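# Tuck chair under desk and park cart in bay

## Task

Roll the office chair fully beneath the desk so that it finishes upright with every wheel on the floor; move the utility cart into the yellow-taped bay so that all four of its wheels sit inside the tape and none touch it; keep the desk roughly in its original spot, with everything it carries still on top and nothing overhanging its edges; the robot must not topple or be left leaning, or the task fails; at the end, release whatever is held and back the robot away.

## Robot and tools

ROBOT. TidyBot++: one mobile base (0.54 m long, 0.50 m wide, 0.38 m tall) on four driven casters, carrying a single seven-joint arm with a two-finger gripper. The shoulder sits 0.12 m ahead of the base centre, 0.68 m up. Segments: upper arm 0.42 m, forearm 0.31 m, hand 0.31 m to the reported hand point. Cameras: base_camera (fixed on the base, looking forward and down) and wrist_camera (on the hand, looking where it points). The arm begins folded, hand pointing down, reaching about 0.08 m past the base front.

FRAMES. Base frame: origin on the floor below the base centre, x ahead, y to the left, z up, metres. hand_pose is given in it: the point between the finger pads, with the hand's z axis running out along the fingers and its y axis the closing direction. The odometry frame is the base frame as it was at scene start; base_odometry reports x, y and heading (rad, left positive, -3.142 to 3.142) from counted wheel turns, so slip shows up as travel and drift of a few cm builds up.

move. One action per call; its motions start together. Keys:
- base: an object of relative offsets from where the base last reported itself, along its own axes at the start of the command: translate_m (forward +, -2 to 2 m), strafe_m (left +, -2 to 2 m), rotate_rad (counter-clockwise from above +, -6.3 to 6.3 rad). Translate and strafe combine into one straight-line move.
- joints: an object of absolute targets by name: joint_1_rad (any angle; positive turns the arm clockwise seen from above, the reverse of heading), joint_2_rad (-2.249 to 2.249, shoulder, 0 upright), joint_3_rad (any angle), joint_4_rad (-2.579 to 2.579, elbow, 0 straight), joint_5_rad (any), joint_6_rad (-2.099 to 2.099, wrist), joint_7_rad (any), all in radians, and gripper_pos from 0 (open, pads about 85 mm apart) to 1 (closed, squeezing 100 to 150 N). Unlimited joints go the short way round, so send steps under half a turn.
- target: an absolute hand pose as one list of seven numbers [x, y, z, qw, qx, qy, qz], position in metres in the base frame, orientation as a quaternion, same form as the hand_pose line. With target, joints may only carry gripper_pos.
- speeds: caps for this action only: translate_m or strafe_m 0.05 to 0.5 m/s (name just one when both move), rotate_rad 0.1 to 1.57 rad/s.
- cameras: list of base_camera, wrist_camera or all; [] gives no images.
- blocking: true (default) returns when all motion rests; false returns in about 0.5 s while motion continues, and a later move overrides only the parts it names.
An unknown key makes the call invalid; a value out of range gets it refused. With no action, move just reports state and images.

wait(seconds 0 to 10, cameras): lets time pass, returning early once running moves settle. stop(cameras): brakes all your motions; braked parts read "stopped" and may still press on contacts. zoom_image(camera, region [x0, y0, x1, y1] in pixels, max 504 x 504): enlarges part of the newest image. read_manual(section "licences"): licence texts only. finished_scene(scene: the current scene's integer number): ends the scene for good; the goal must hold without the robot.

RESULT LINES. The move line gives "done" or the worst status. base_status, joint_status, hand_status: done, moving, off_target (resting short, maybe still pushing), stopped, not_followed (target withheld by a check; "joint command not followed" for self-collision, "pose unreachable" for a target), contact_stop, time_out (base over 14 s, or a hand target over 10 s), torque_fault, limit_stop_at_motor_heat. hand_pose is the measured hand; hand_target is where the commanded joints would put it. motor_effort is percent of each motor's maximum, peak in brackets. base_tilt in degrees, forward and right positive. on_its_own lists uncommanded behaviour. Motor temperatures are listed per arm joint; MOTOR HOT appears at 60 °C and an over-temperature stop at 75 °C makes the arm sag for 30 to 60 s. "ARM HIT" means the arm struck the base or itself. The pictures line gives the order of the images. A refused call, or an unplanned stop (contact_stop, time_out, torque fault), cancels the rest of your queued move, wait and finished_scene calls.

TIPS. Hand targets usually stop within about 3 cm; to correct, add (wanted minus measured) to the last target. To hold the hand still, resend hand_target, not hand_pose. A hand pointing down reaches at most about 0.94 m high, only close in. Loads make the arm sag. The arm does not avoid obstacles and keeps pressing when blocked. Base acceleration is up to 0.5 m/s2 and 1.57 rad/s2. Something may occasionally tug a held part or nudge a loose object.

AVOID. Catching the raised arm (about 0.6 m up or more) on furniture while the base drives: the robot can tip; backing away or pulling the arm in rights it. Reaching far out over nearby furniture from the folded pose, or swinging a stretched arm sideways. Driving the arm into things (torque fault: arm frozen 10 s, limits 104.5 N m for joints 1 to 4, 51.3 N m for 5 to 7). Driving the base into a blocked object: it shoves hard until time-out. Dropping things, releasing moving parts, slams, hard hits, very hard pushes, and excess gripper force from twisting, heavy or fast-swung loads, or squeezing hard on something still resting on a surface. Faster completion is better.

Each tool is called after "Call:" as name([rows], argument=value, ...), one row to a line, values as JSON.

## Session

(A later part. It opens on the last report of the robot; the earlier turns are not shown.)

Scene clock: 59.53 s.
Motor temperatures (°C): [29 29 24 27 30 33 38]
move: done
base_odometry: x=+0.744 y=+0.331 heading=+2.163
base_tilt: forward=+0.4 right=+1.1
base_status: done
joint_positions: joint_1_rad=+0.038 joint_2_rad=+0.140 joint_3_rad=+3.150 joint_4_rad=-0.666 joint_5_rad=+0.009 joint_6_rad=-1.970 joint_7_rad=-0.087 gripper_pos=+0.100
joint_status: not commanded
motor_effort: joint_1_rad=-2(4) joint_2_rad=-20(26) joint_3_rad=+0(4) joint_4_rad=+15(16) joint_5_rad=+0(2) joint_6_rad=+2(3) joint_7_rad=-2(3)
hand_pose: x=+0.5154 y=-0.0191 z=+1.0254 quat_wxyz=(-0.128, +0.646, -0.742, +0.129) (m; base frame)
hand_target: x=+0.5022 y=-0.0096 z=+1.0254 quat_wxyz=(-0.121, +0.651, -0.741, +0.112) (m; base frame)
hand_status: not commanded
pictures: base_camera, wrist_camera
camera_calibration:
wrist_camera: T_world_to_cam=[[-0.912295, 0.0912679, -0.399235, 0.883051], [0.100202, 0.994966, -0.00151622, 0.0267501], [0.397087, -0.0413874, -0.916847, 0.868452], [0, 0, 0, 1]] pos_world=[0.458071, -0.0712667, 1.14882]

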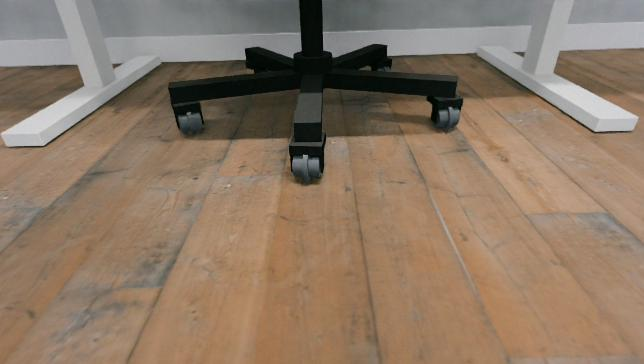

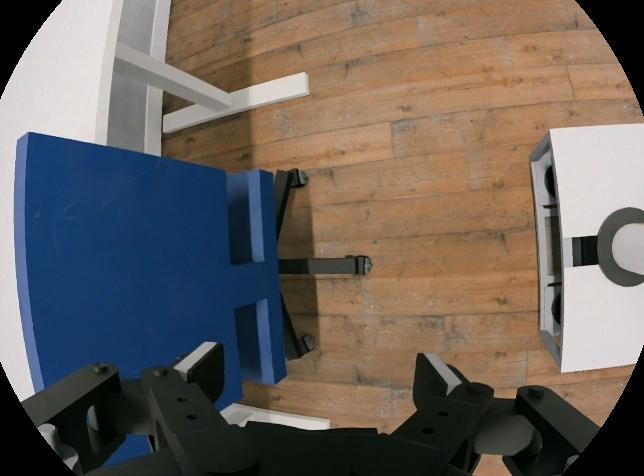

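Call:
move(base={"translate_m":-0.337,"strafe_m":-0.268,"rotate_rad":3.02}, joints={"joint_2_rad":-0.3,"joint_4_rad":-2.0,"joint_6_rad":-0.5,"joint_1_rad":0,"joint_7_rad":1.6,"gripper_pos":0})

Scene clock: 63.43 s.
Motor temperatures (°C): [29 29 24 27 30 33 38]
move: done
base_odometry: x=+1.154 y=+0.201 heading=-1.101
base_tilt: forward=+0.4 right=+1.1
base_status: done
joint_positions: joint_1_rad=+0.005 joint_2_rad=-0.268 joint_3_rad=+3.143 joint_4_rad=-1.981 joint_5_rad=+0.009 joint_6_rad=-0.578 joint_7_rad=+1.557 gripper_pos=+0.000
joint_status: all done
motor_effort: joint_1_rad=-2(4) joint_2_rad=-11(26) joint_3_rad=+1(2) joint_4_rad=+21(22) joint_5_rad=+1(1) joint_6_rad=+6(7) joint_7_rad=-2(3)
hand_pose: x=+0.5529 y=-0.0031 z=+0.8379 quat_wxyz=(+0.002, +0.911, -0.007, +0.413) (m; base frame)
hand_target: x=+0.5581 y=+0.0021 z=+0.8601 quat_wxyz=(+0.006, +0.891, +0.014, +0.454) (m; base frame)
hand_status: not commanded
pictures: base_camera, wrist_camera
camera_calibration:
wrist_camera: T_world_to_cam=[[0.0469877, -0.998895, -0.000422288, -0.0269346], [-0.650603, -0.0302834, -0.758814, 1.05325], [0.757963, 0.0359297, -0.651307, 0.260605], [0, 0, 0, 1]] pos_world=[0.488984, -0.00437229, 0.968943]

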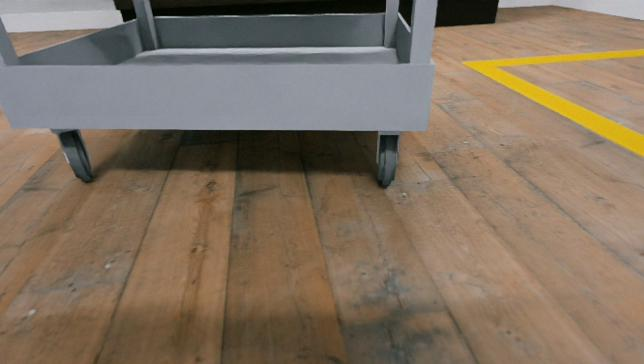

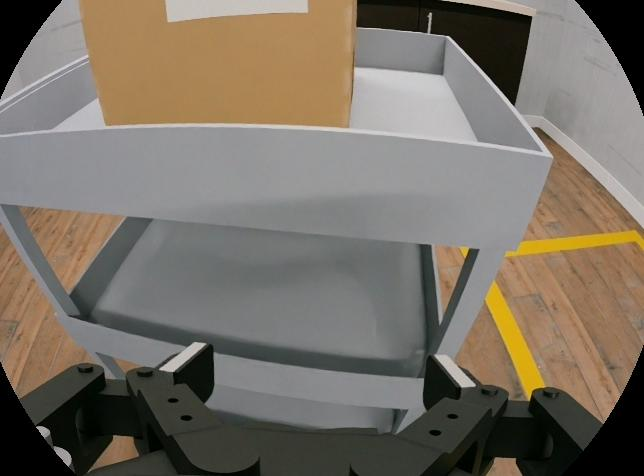

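Call:
move(joints={"joint_1_rad":0,"joint_2_rad":0.02,"joint_4_rad":-1.09,"joint_6_rad":-1.95,"joint_7_rad":0.0}, base={"rotate_rad":-0.09,"strafe_m":-0.05}, cameras=[])

Call:
move(base={"translate_m":0.22})

Scene clock: 67.13 s.
Motor temperatures (°C): [29 29 24 27 30 33 38]
move: done
base_odometry: x=+1.110 y=+0.178 heading=-1.191
base_tilt: forward=+0.4 right=+1.1
base_status: done
joint_positions: joint_1_rad=+0.002 joint_2_rad=+0.002 joint_3_rad=+3.143 joint_4_rad=-1.111 joint_5_rad=+0.009 joint_6_rad=-1.868 joint_7_rad=+0.044 gripper_pos=+0.000
joint_status: all done
motor_effort: joint_1_rad=-2(4) joint_2_rad=-17(18) joint_3_rad=+1(4) joint_4_rad=+17(23) joint_5_rad=+1(1) joint_6_rad=+0(7) joint_7_rad=-1(3)
hand_pose: x=+0.4515 y=-0.0027 z=+0.9341 quat_wxyz=(-0.052, +0.718, -0.692, +0.061) (m; base frame)
hand_target: x=+0.4344 y=+0.0018 z=+0.9320 quat_wxyz=(-0.029, +0.707, -0.706, +0.029) (m; base frame)
hand_status: not commanded
pictures: none
No camera images: "cameras" was empty.

Scene clock: 68.77 s.
Motor temperatures (°C): [29 29 24 27 30 33 38]
move: done
base_odometry: x=+1.191 y=-0.026 heading=-1.192
base_tilt: forward=+0.4 right=+1.1
base_status: done
joint_positions: joint_1_rad=+0.002 joint_2_rad=+0.025 joint_3_rad=+3.143 joint_4_rad=-1.109 joint_5_rad=+0.009 joint_6_rad=-1.875 joint_7_rad=+0.042 gripper_pos=+0.000
joint_status: not commanded
motor_effort: joint_1_rad=-2(3) joint_2_rad=-19(22) joint_3_rad=+0(1) joint_4_rad=+17(17) joint_5_rad=+1(1) joint_6_rad=+0(1) joint_7_rad=-3(3)
hand_pose: x=+0.4555 y=-0.0028 z=+0.9267 quat_wxyz=(-0.042, +0.718, -0.693, +0.051) (m; base frame)
hand_target: x=+0.4344 y=+0.0018 z=+0.9320 quat_wxyz=(-0.029, +0.707, -0.706, +0.029) (m; base frame)
hand_status: not commanded
pictures: base_camera, wrist_camera
camera_calibration:
wrist_camera: T_world_to_cam=[[-0.981523, -0.076703, -0.175297, 0.611085], [-0.0724551, 0.996905, -0.0305153, 0.121842], [0.177095, -0.0172503, -0.984043, 0.96497], [0, 0, 0, 1]] pos_world=[0.437731, -0.0579466, 1.06041]

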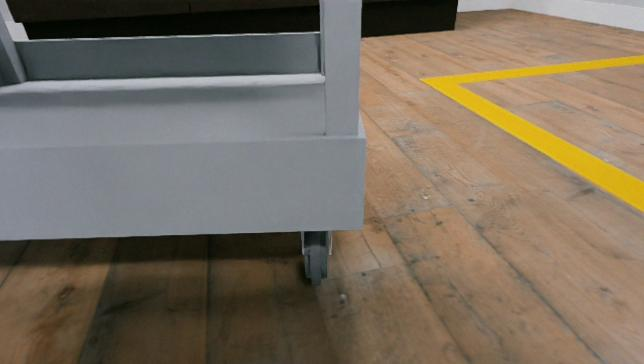

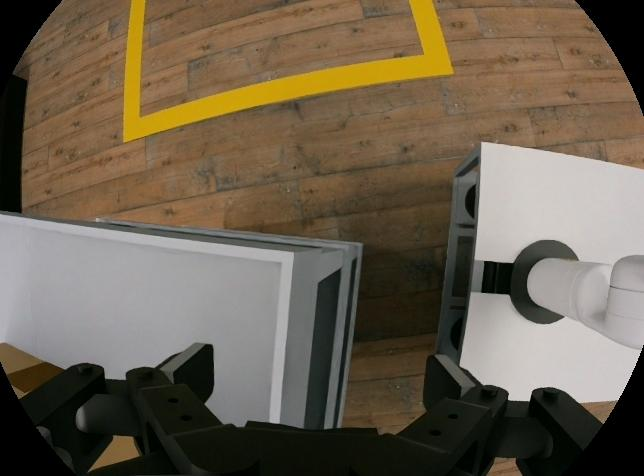

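Call:
move(base={"translate_m":0.045,"strafe_m":-0.01}, joints={"joint_2_rad":-0.01,"joint_4_rad":-1.24,"joint_6_rad":-1.85,"joint_7_rad":0.08}, cameras=["wrist_camera"])

Scene clock: 70.27 s.
Motor temperatures (°C): [29 29 24 27 30 33 38]
move: done
base_odometry: x=+1.199 y=-0.072 heading=-1.192
base_tilt: forward=+0.4 right=+1.1
base_status: done
joint_positions: joint_1_rad=+0.002 joint_2_rad=+0.016 joint_3_rad=+3.143 joint_4_rad=-1.226 joint_5_rad=+0.009 joint_6_rad=-1.875 joint_7_rad=+0.050 gripper_pos=+0.000
joint_status: all done
motor_effort: joint_1_rad=-2(3) joint_2_rad=-18(22) joint_3_rad=+0(1) joint_4_rad=+17(18) joint_5_rad=+1(1) joint_6_rad=+0(3) joint_7_rad=-2(3)
hand_pose: x=+0.4311 y=-0.0027 z=+0.8928 quat_wxyz=(-0.005, +0.722, -0.692, +0.012) (m; base frame)
hand_target: x=+0.4302 y=+0.0018 z=+0.8969 quat_wxyz=(-0.021, +0.735, -0.677, +0.023) (m; base frame)
hand_status: not commanded
pictures: wrist_camera
camera_calibration:
wrist_camera: T_world_to_cam=[[-0.994088, -0.0839208, -0.0688973, 0.491591], [-0.0825648, 0.996336, -0.0223036, 0.115974], [0.0705166, -0.0164833, -0.997374, 0.993803], [0, 0, 0, 1]] pos_world=[0.42818, -0.0579129, 1.02765]

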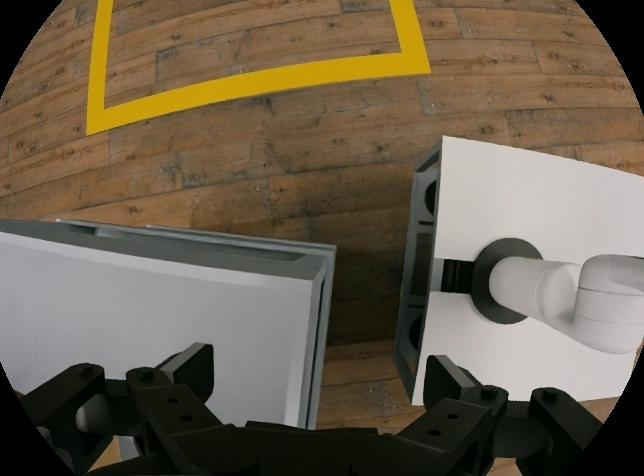

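Call:
move(joints={"joint_2_rad":0.0,"joint_4_rad":-1.475,"joint_6_rad":-1.70,"joint_7_rad":0.06}, cameras=["wrist_camera"])

Call:
move(joints={"gripper_pos":1})

Scene clock: 71.83 s.
Motor temperatures (°C): [29 29 24 27 30 33 38]
move: done
base_odometry: x=+1.199 y=-0.072 heading=-1.192
base_tilt: forward=+0.4 right=+1.1
base_status: not commanded
joint_positions: joint_1_rad=+0.002 joint_2_rad=+0.016 joint_3_rad=+3.143 joint_4_rad=-1.456 joint_5_rad=+0.009 joint_6_rad=-1.777 joint_7_rad=+0.050 gripper_pos=+0.000
joint_status: all done
motor_effort: joint_1_rad=-2(2) joint_2_rad=-18(19) joint_3_rad=+0(1) joint_4_rad=+17(18) joint_5_rad=+1(1) joint_6_rad=-2(3) joint_7_rad=-3(3)
hand_pose: x=+0.4055 y=-0.0026 z=+0.8240 quat_wxyz=(+0.040, +0.722, -0.690, -0.036) (m; base frame)
hand_target: x=+0.4215 y=+0.0018 z=+0.8215 quat_wxyz=(+0.011, +0.728, -0.685, -0.012) (m; base frame)
hand_status: not commanded
pictures: wrist_camera
camera_calibration:
wrist_camera: T_world_to_cam=[[-0.994449, -0.0848158, 0.0622716, 0.353414], [-0.0856525, 0.996266, -0.0108871, 0.10414], [-0.0611156, -0.0161604, -0.998, 0.980885], [0, 0, 0, 1]] pos_world=[0.420319, -0.0579246, 0.958049]

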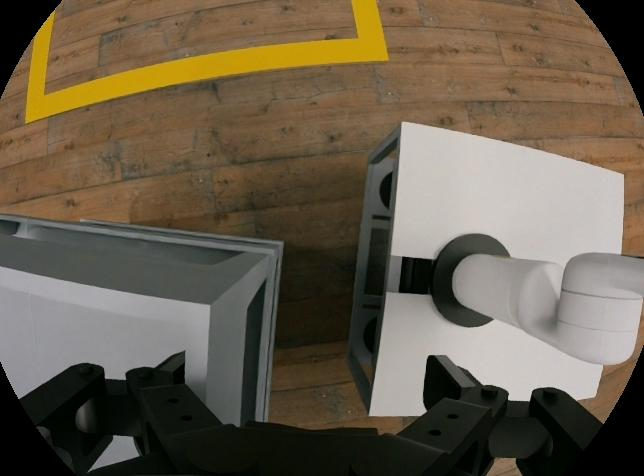

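Scene clock: 73.03 s.
Motor temperatures (°C): [29 29 24 27 30 33 38]
move: off_target
base_odometry: x=+1.199 y=-0.072 heading=-1.192
base_tilt: forward=+0.3 right=+1.1
base_status: not commanded
joint_positions: joint_1_rad=+0.010 joint_2_rad=+0.012 joint_3_rad=+3.151 joint_4_rad=-1.447 joint_5_rad=+0.008 joint_6_rad=-1.712 joint_7_rad=+0.038 gripper_pos=+0.945
joint_status: gripper_pos off_target (ended at +0.945, target +1.000)
motor_effort: joint_1_rad=-5(6) joint_2_rad=-15(18) joint_3_rad=-2(4) joint_4_rad=+13(16) joint_5_rad=+2(7) joint_6_rad=-8(13) joint_7_rad=+2(4)
hand_pose: x=+0.4274 y=-0.0074 z=+0.8263 quat_wxyz=(+0.013, +0.713, -0.701, -0.008) (m; base frame)
hand_target: x=+0.4215 y=+0.0018 z=+0.8215 quat_wxyz=(+0.011, +0.728, -0.685, -0.012) (m; base frame)
hand_status: not commanded
pictures: base_camera, wrist_camera
camera_calibration:
wrist_camera: T_world_to_cam=[[-0.998221, -0.0576449, -0.015238, 0.440516], [-0.0573785, 0.998201, -0.017381, 0.104048], [0.0162125, -0.0164757, -0.999733, 0.952882], [0, 0, 0, 1]] pos_world=[0.430253, -0.062768, 0.961149]

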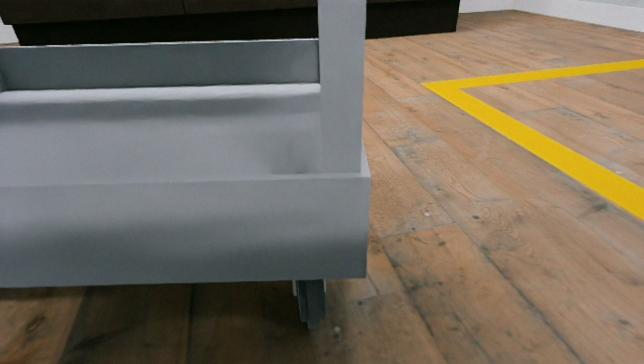

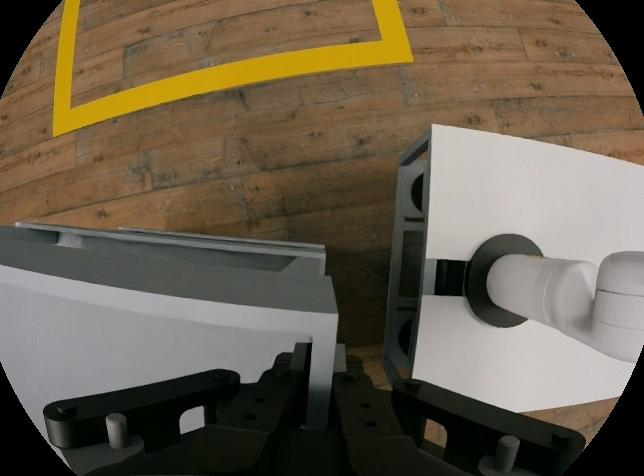

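Call:
move(base={"translate_m":0.22,"strafe_m":-1.15,"rotate_rad":0.197}, speeds={"strafe_m":0.2,"rotate_rad":0.1})

Scene clock: 80.17 s.
Motor temperatures (°C): [29 29 24 27 30 33 38]
move: done
base_odometry: x=+0.212 y=-0.702 heading=-0.994
base_tilt: forward=+0.4 right=+1.1
base_status: done
joint_positions: joint_1_rad=-0.032 joint_2_rad=-0.020 joint_3_rad=+3.101 joint_4_rad=-1.479 joint_5_rad=-0.010 joint_6_rad=-1.710 joint_7_rad=+0.145 gripper_pos=+0.948
joint_status: not commanded
motor_effort: joint_1_rad=+3(12) joint_2_rad=-11(17) joint_3_rad=+5(15) joint_4_rad=+21(22) joint_5_rad=+0(9) joint_6_rad=+6(9) joint_7_rad=-11(18)
hand_pose: x=+0.4128 y=+0.0261 z=+0.8262 quat_wxyz=(+0.006, +0.780, -0.626, -0.013) (m; base frame)
hand_target: x=+0.4215 y=+0.0018 z=+0.8215 quat_wxyz=(+0.011, +0.728, -0.685, -0.012) (m; base frame)
hand_status: not commanded
pictures: base_camera, wrist_camera
camera_calibration:
wrist_camera: T_world_to_cam=[[-0.966416, -0.25624, -0.0195406, 0.423495], [-0.256345, 0.966581, 0.00304616, 0.135876], [0.018107, 0.007953, -0.999804, 0.952174], [0, 0, 0, 1]] pos_world=[0.426862, -0.0303915, 0.95985]

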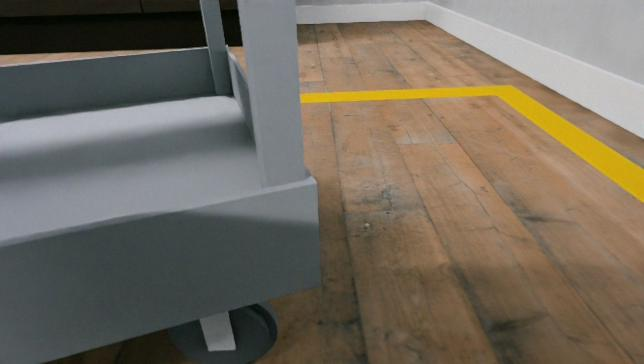

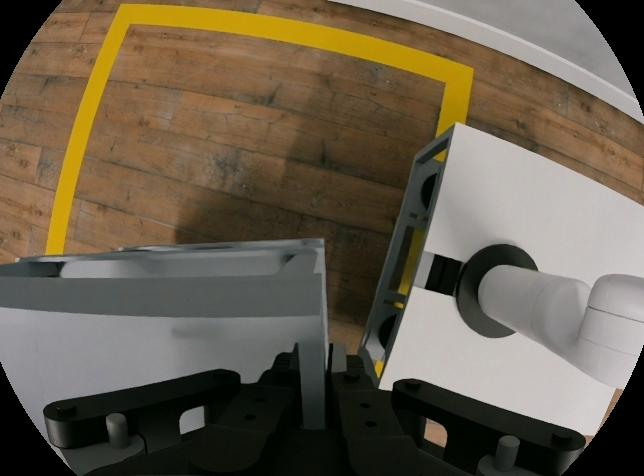

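Call:
move(base={"translate_m":0.06,"strafe_m":-0.225,"rotate_rad":-0.2}, speeds={"strafe_m":0.1,"rotate_rad":0.1})

Scene clock: 83.73 s.
Motor temperatures (°C): [29 29 24 27 30 33 38]
move: done
base_odometry: x=+0.055 y=-0.875 heading=-1.194
base_tilt: forward=+0.4 right=+1.1
base_status: done
joint_positions: joint_1_rad=+0.007 joint_2_rad=-0.014 joint_3_rad=+3.149 joint_4_rad=-1.474 joint_5_rad=-0.026 joint_6_rad=-1.709 joint_7_rad=+0.090 gripper_pos=+0.948
joint_status: not commanded
motor_effort: joint_1_rad=-4(12) joint_2_rad=-18(19) joint_3_rad=-3(15) joint_4_rad=+14(22) joint_5_rad=-1(11) joint_6_rad=-10(11) joint_7_rad=-1(12)
hand_pose: x=+0.4173 y=+0.0048 z=+0.8263 quat_wxyz=(+0.000, +0.734, -0.679, -0.019) (m; base frame)
hand_target: x=+0.4215 y=+0.0018 z=+0.8215 quat_wxyz=(+0.011, +0.728, -0.685, -0.012) (m; base frame)
hand_status: not commanded
pictures: base_camera, wrist_camera
camera_calibration:
wrist_camera: T_world_to_cam=[[-0.992816, -0.117603, -0.0220506, 0.434844], [-0.117999, 0.992858, 0.0175992, 0.0877168], [0.0198234, 0.0200747, -0.999602, 0.951369], [0, 0, 0, 1]] pos_world=[0.423211, -0.0550498, 0.959035]

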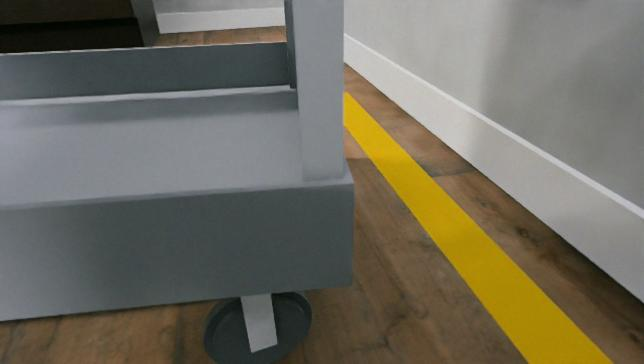

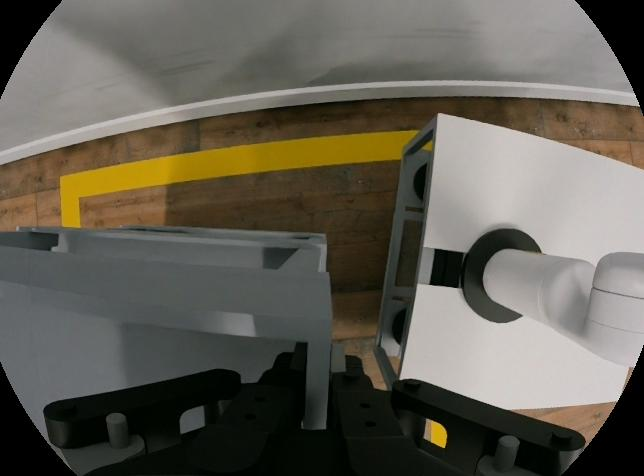

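Call:
move(joints={"gripper_pos":0}, cameras=[])

Call:
move(joints={"joint_2_rad":0.02,"joint_4_rad":-1.09,"joint_6_rad":-1.95}, cameras=["wrist_camera"])

Call:
move(base={"translate_m":-0.75})

Call:
move(joints={"joint_2_rad":-0.3,"joint_4_rad":-2.0,"joint_6_rad":-0.5,"joint_7_rad":1.6})

Scene clock: 85.50 s.
Motor temperatures (°C): [29 29 24 27 30 33 38]
move: done
base_odometry: x=+0.055 y=-0.875 heading=-1.194
base_tilt: forward=+0.4 right=+1.1
base_status: not commanded
joint_positions: joint_1_rad=+0.004 joint_2_rad=-0.012 joint_3_rad=+3.145 joint_4_rad=-1.475 joint_5_rad=-0.026 joint_6_rad=-1.710 joint_7_rad=+0.090 gripper_pos=+0.000
joint_status: all done
motor_effort: joint_1_rad=-2(5) joint_2_rad=-17(19) joint_3_rad=+1(3) joint_4_rad=+17(18) joint_5_rad=+0(1) joint_6_rad=-1(11) joint_7_rad=-3(3)
hand_pose: x=+0.4168 y=+0.0069 z=+0.8254 quat_wxyz=(+0.001, +0.736, -0.676, -0.020) (m; base frame)
hand_target: x=+0.4215 y=+0.0018 z=+0.8215 quat_wxyz=(+0.011, +0.728, -0.685, -0.012) (m; base frame)
hand_status: not commanded
pictures: none
No camera images: "cameras" was empty.

Scene clock: 87.03 s.
Motor temperatures (°C): [29 29 24 27 30 33 38]
move: done
base_odometry: x=+0.055 y=-0.875 heading=-1.194
base_tilt: forward=+0.4 right=+1.1
base_status: not commanded
joint_positions: joint_1_rad=+0.004 joint_2_rad=+0.002 joint_3_rad=+3.145 joint_4_rad=-1.110 joint_5_rad=-0.026 joint_6_rad=-1.870 joint_7_rad=+0.090 gripper_pos=+0.000
joint_status: all done
motor_effort: joint_1_rad=-2(2) joint_2_rad=-17(19) joint_3_rad=+1(1) joint_4_rad=+17(19) joint_5_rad=+1(1) joint_6_rad=+0(2) joint_7_rad=-2(3)
hand_pose: x=+0.4513 y=+0.0064 z=+0.9344 quat_wxyz=(-0.062, +0.736, -0.672, +0.051) (m; base frame)
hand_target: x=+0.4343 y=+0.0018 z=+0.9320 quat_wxyz=(-0.028, +0.728, -0.684, +0.030) (m; base frame)
hand_status: not commanded
pictures: wrist_camera
camera_calibration:
wrist_camera: T_world_to_cam=[[-0.970291, -0.128592, -0.20494, 0.631956], [-0.129536, 0.991535, -0.00886418, 0.118246], [0.204345, 0.0179462, -0.978734, 0.955968], [0, 0, 0, 1]] pos_world=[0.433151, -0.0531363, 1.0662]

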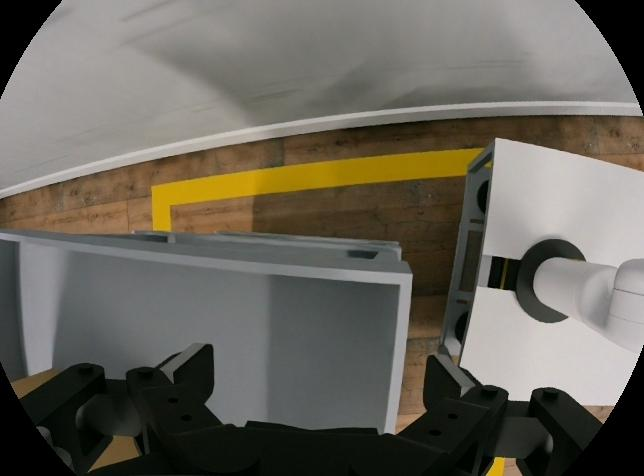

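Scene clock: 89.80 s.
Motor temperatures (°C): [29 29 24 27 30 33 38]
move: done
base_odometry: x=-0.220 y=-0.178 heading=-1.194
base_tilt: forward=+0.4 right=+1.1
base_status: done
joint_positions: joint_1_rad=+0.004 joint_2_rad=+0.020 joint_3_rad=+3.145 joint_4_rad=-1.109 joint_5_rad=-0.026 joint_6_rad=-1.876 joint_7_rad=+0.090 gripper_pos=+0.000
joint_status: not commanded
motor_effort: joint_1_rad=-2(3) joint_2_rad=-17(22) joint_3_rad=+1(2) joint_4_rad=+17(17) joint_5_rad=+0(1) joint_6_rad=+0(1) joint_7_rad=-2(3)
hand_pose: x=+0.4540 y=+0.0064 z=+0.9284 quat_wxyz=(-0.054, +0.737, -0.673, +0.042) (m; base frame)
hand_target: x=+0.4343 y=+0.0018 z=+0.9320 quat_wxyz=(-0.028, +0.728, -0.684, +0.030) (m; base frame)
hand_status: not commanded
pictures: base_camera, wrist_camera
camera_calibration:
wrist_camera: T_world_to_cam=[[-0.974803, -0.128843, -0.182093, 0.614141], [-0.129972, 0.991501, -0.00577125, 0.115843], [0.181289, 0.018041, -0.983264, 0.964239], [0, 0, 0, 1]] pos_world=[0.438918, -0.0531267, 1.0606]

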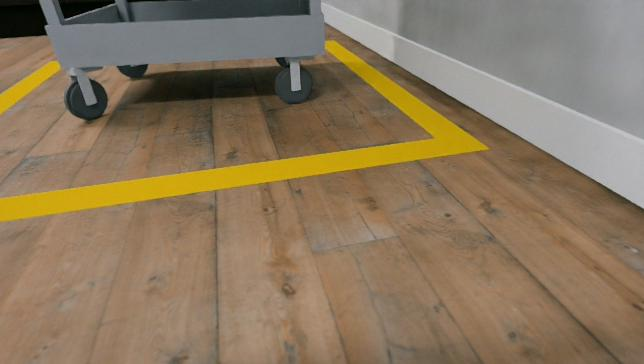

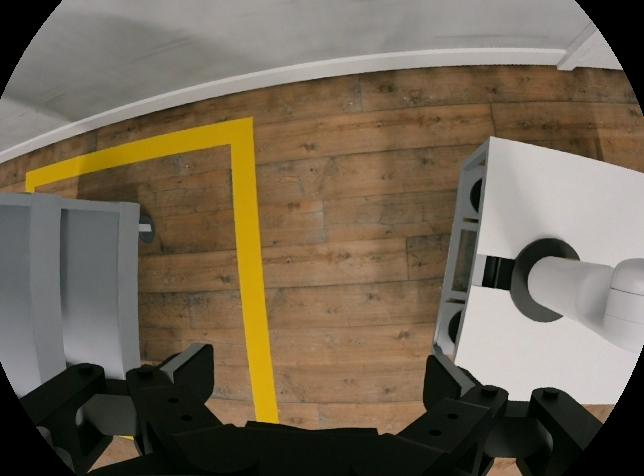

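Scene clock: 92.47 s.
Motor temperatures (°C): [29 29 24 27 30 33 38]
move: done
base_odometry: x=-0.220 y=-0.178 heading=-1.194
base_tilt: forward=+0.4 right=+1.1
base_status: not commanded
joint_positions: joint_1_rad=+0.004 joint_2_rad=-0.269 joint_3_rad=+3.145 joint_4_rad=-1.982 joint_5_rad=-0.026 joint_6_rad=-0.579 joint_7_rad=+1.556 gripper_pos=+0.000
joint_status: all done
motor_effort: joint_1_rad=-2(2) joint_2_rad=-11(19) joint_3_rad=+1(2) joint_4_rad=+21(23) joint_5_rad=+0(1) joint_6_rad=+6(7) joint_7_rad=-2(4)
hand_pose: x=+0.5521 y=+0.0023 z=+0.8374 quat_wxyz=(-0.013, +0.911, -0.017, +0.412) (m; base frame)
hand_target: x=+0.5581 y=+0.0021 z=+0.8601 quat_wxyz=(+0.006, +0.891, +0.014, +0.454) (m; base frame)
hand_status: not commanded
pictures: base_camera, wrist_camera
camera_calibration:
wrist_camera: T_world_to_cam=[[0.039827, -0.998523, -0.0369478, 0.0129767], [-0.651856, 0.00206056, -0.75834, 1.05274], [0.757296, 0.054287, -0.650812, 0.260581], [0, 0, 0, 1]] pos_world=[0.488381, -0.00335787, 0.968403]

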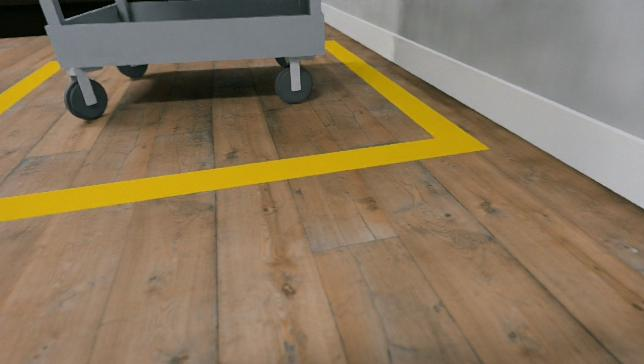

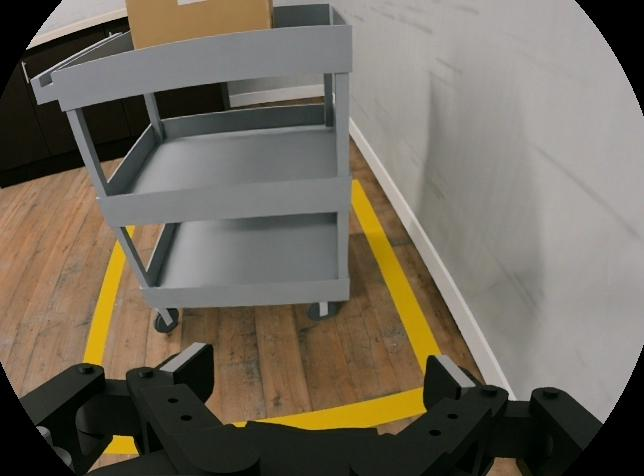

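Call:
finished_scene(scene=2)

The scene is finished: the task was done.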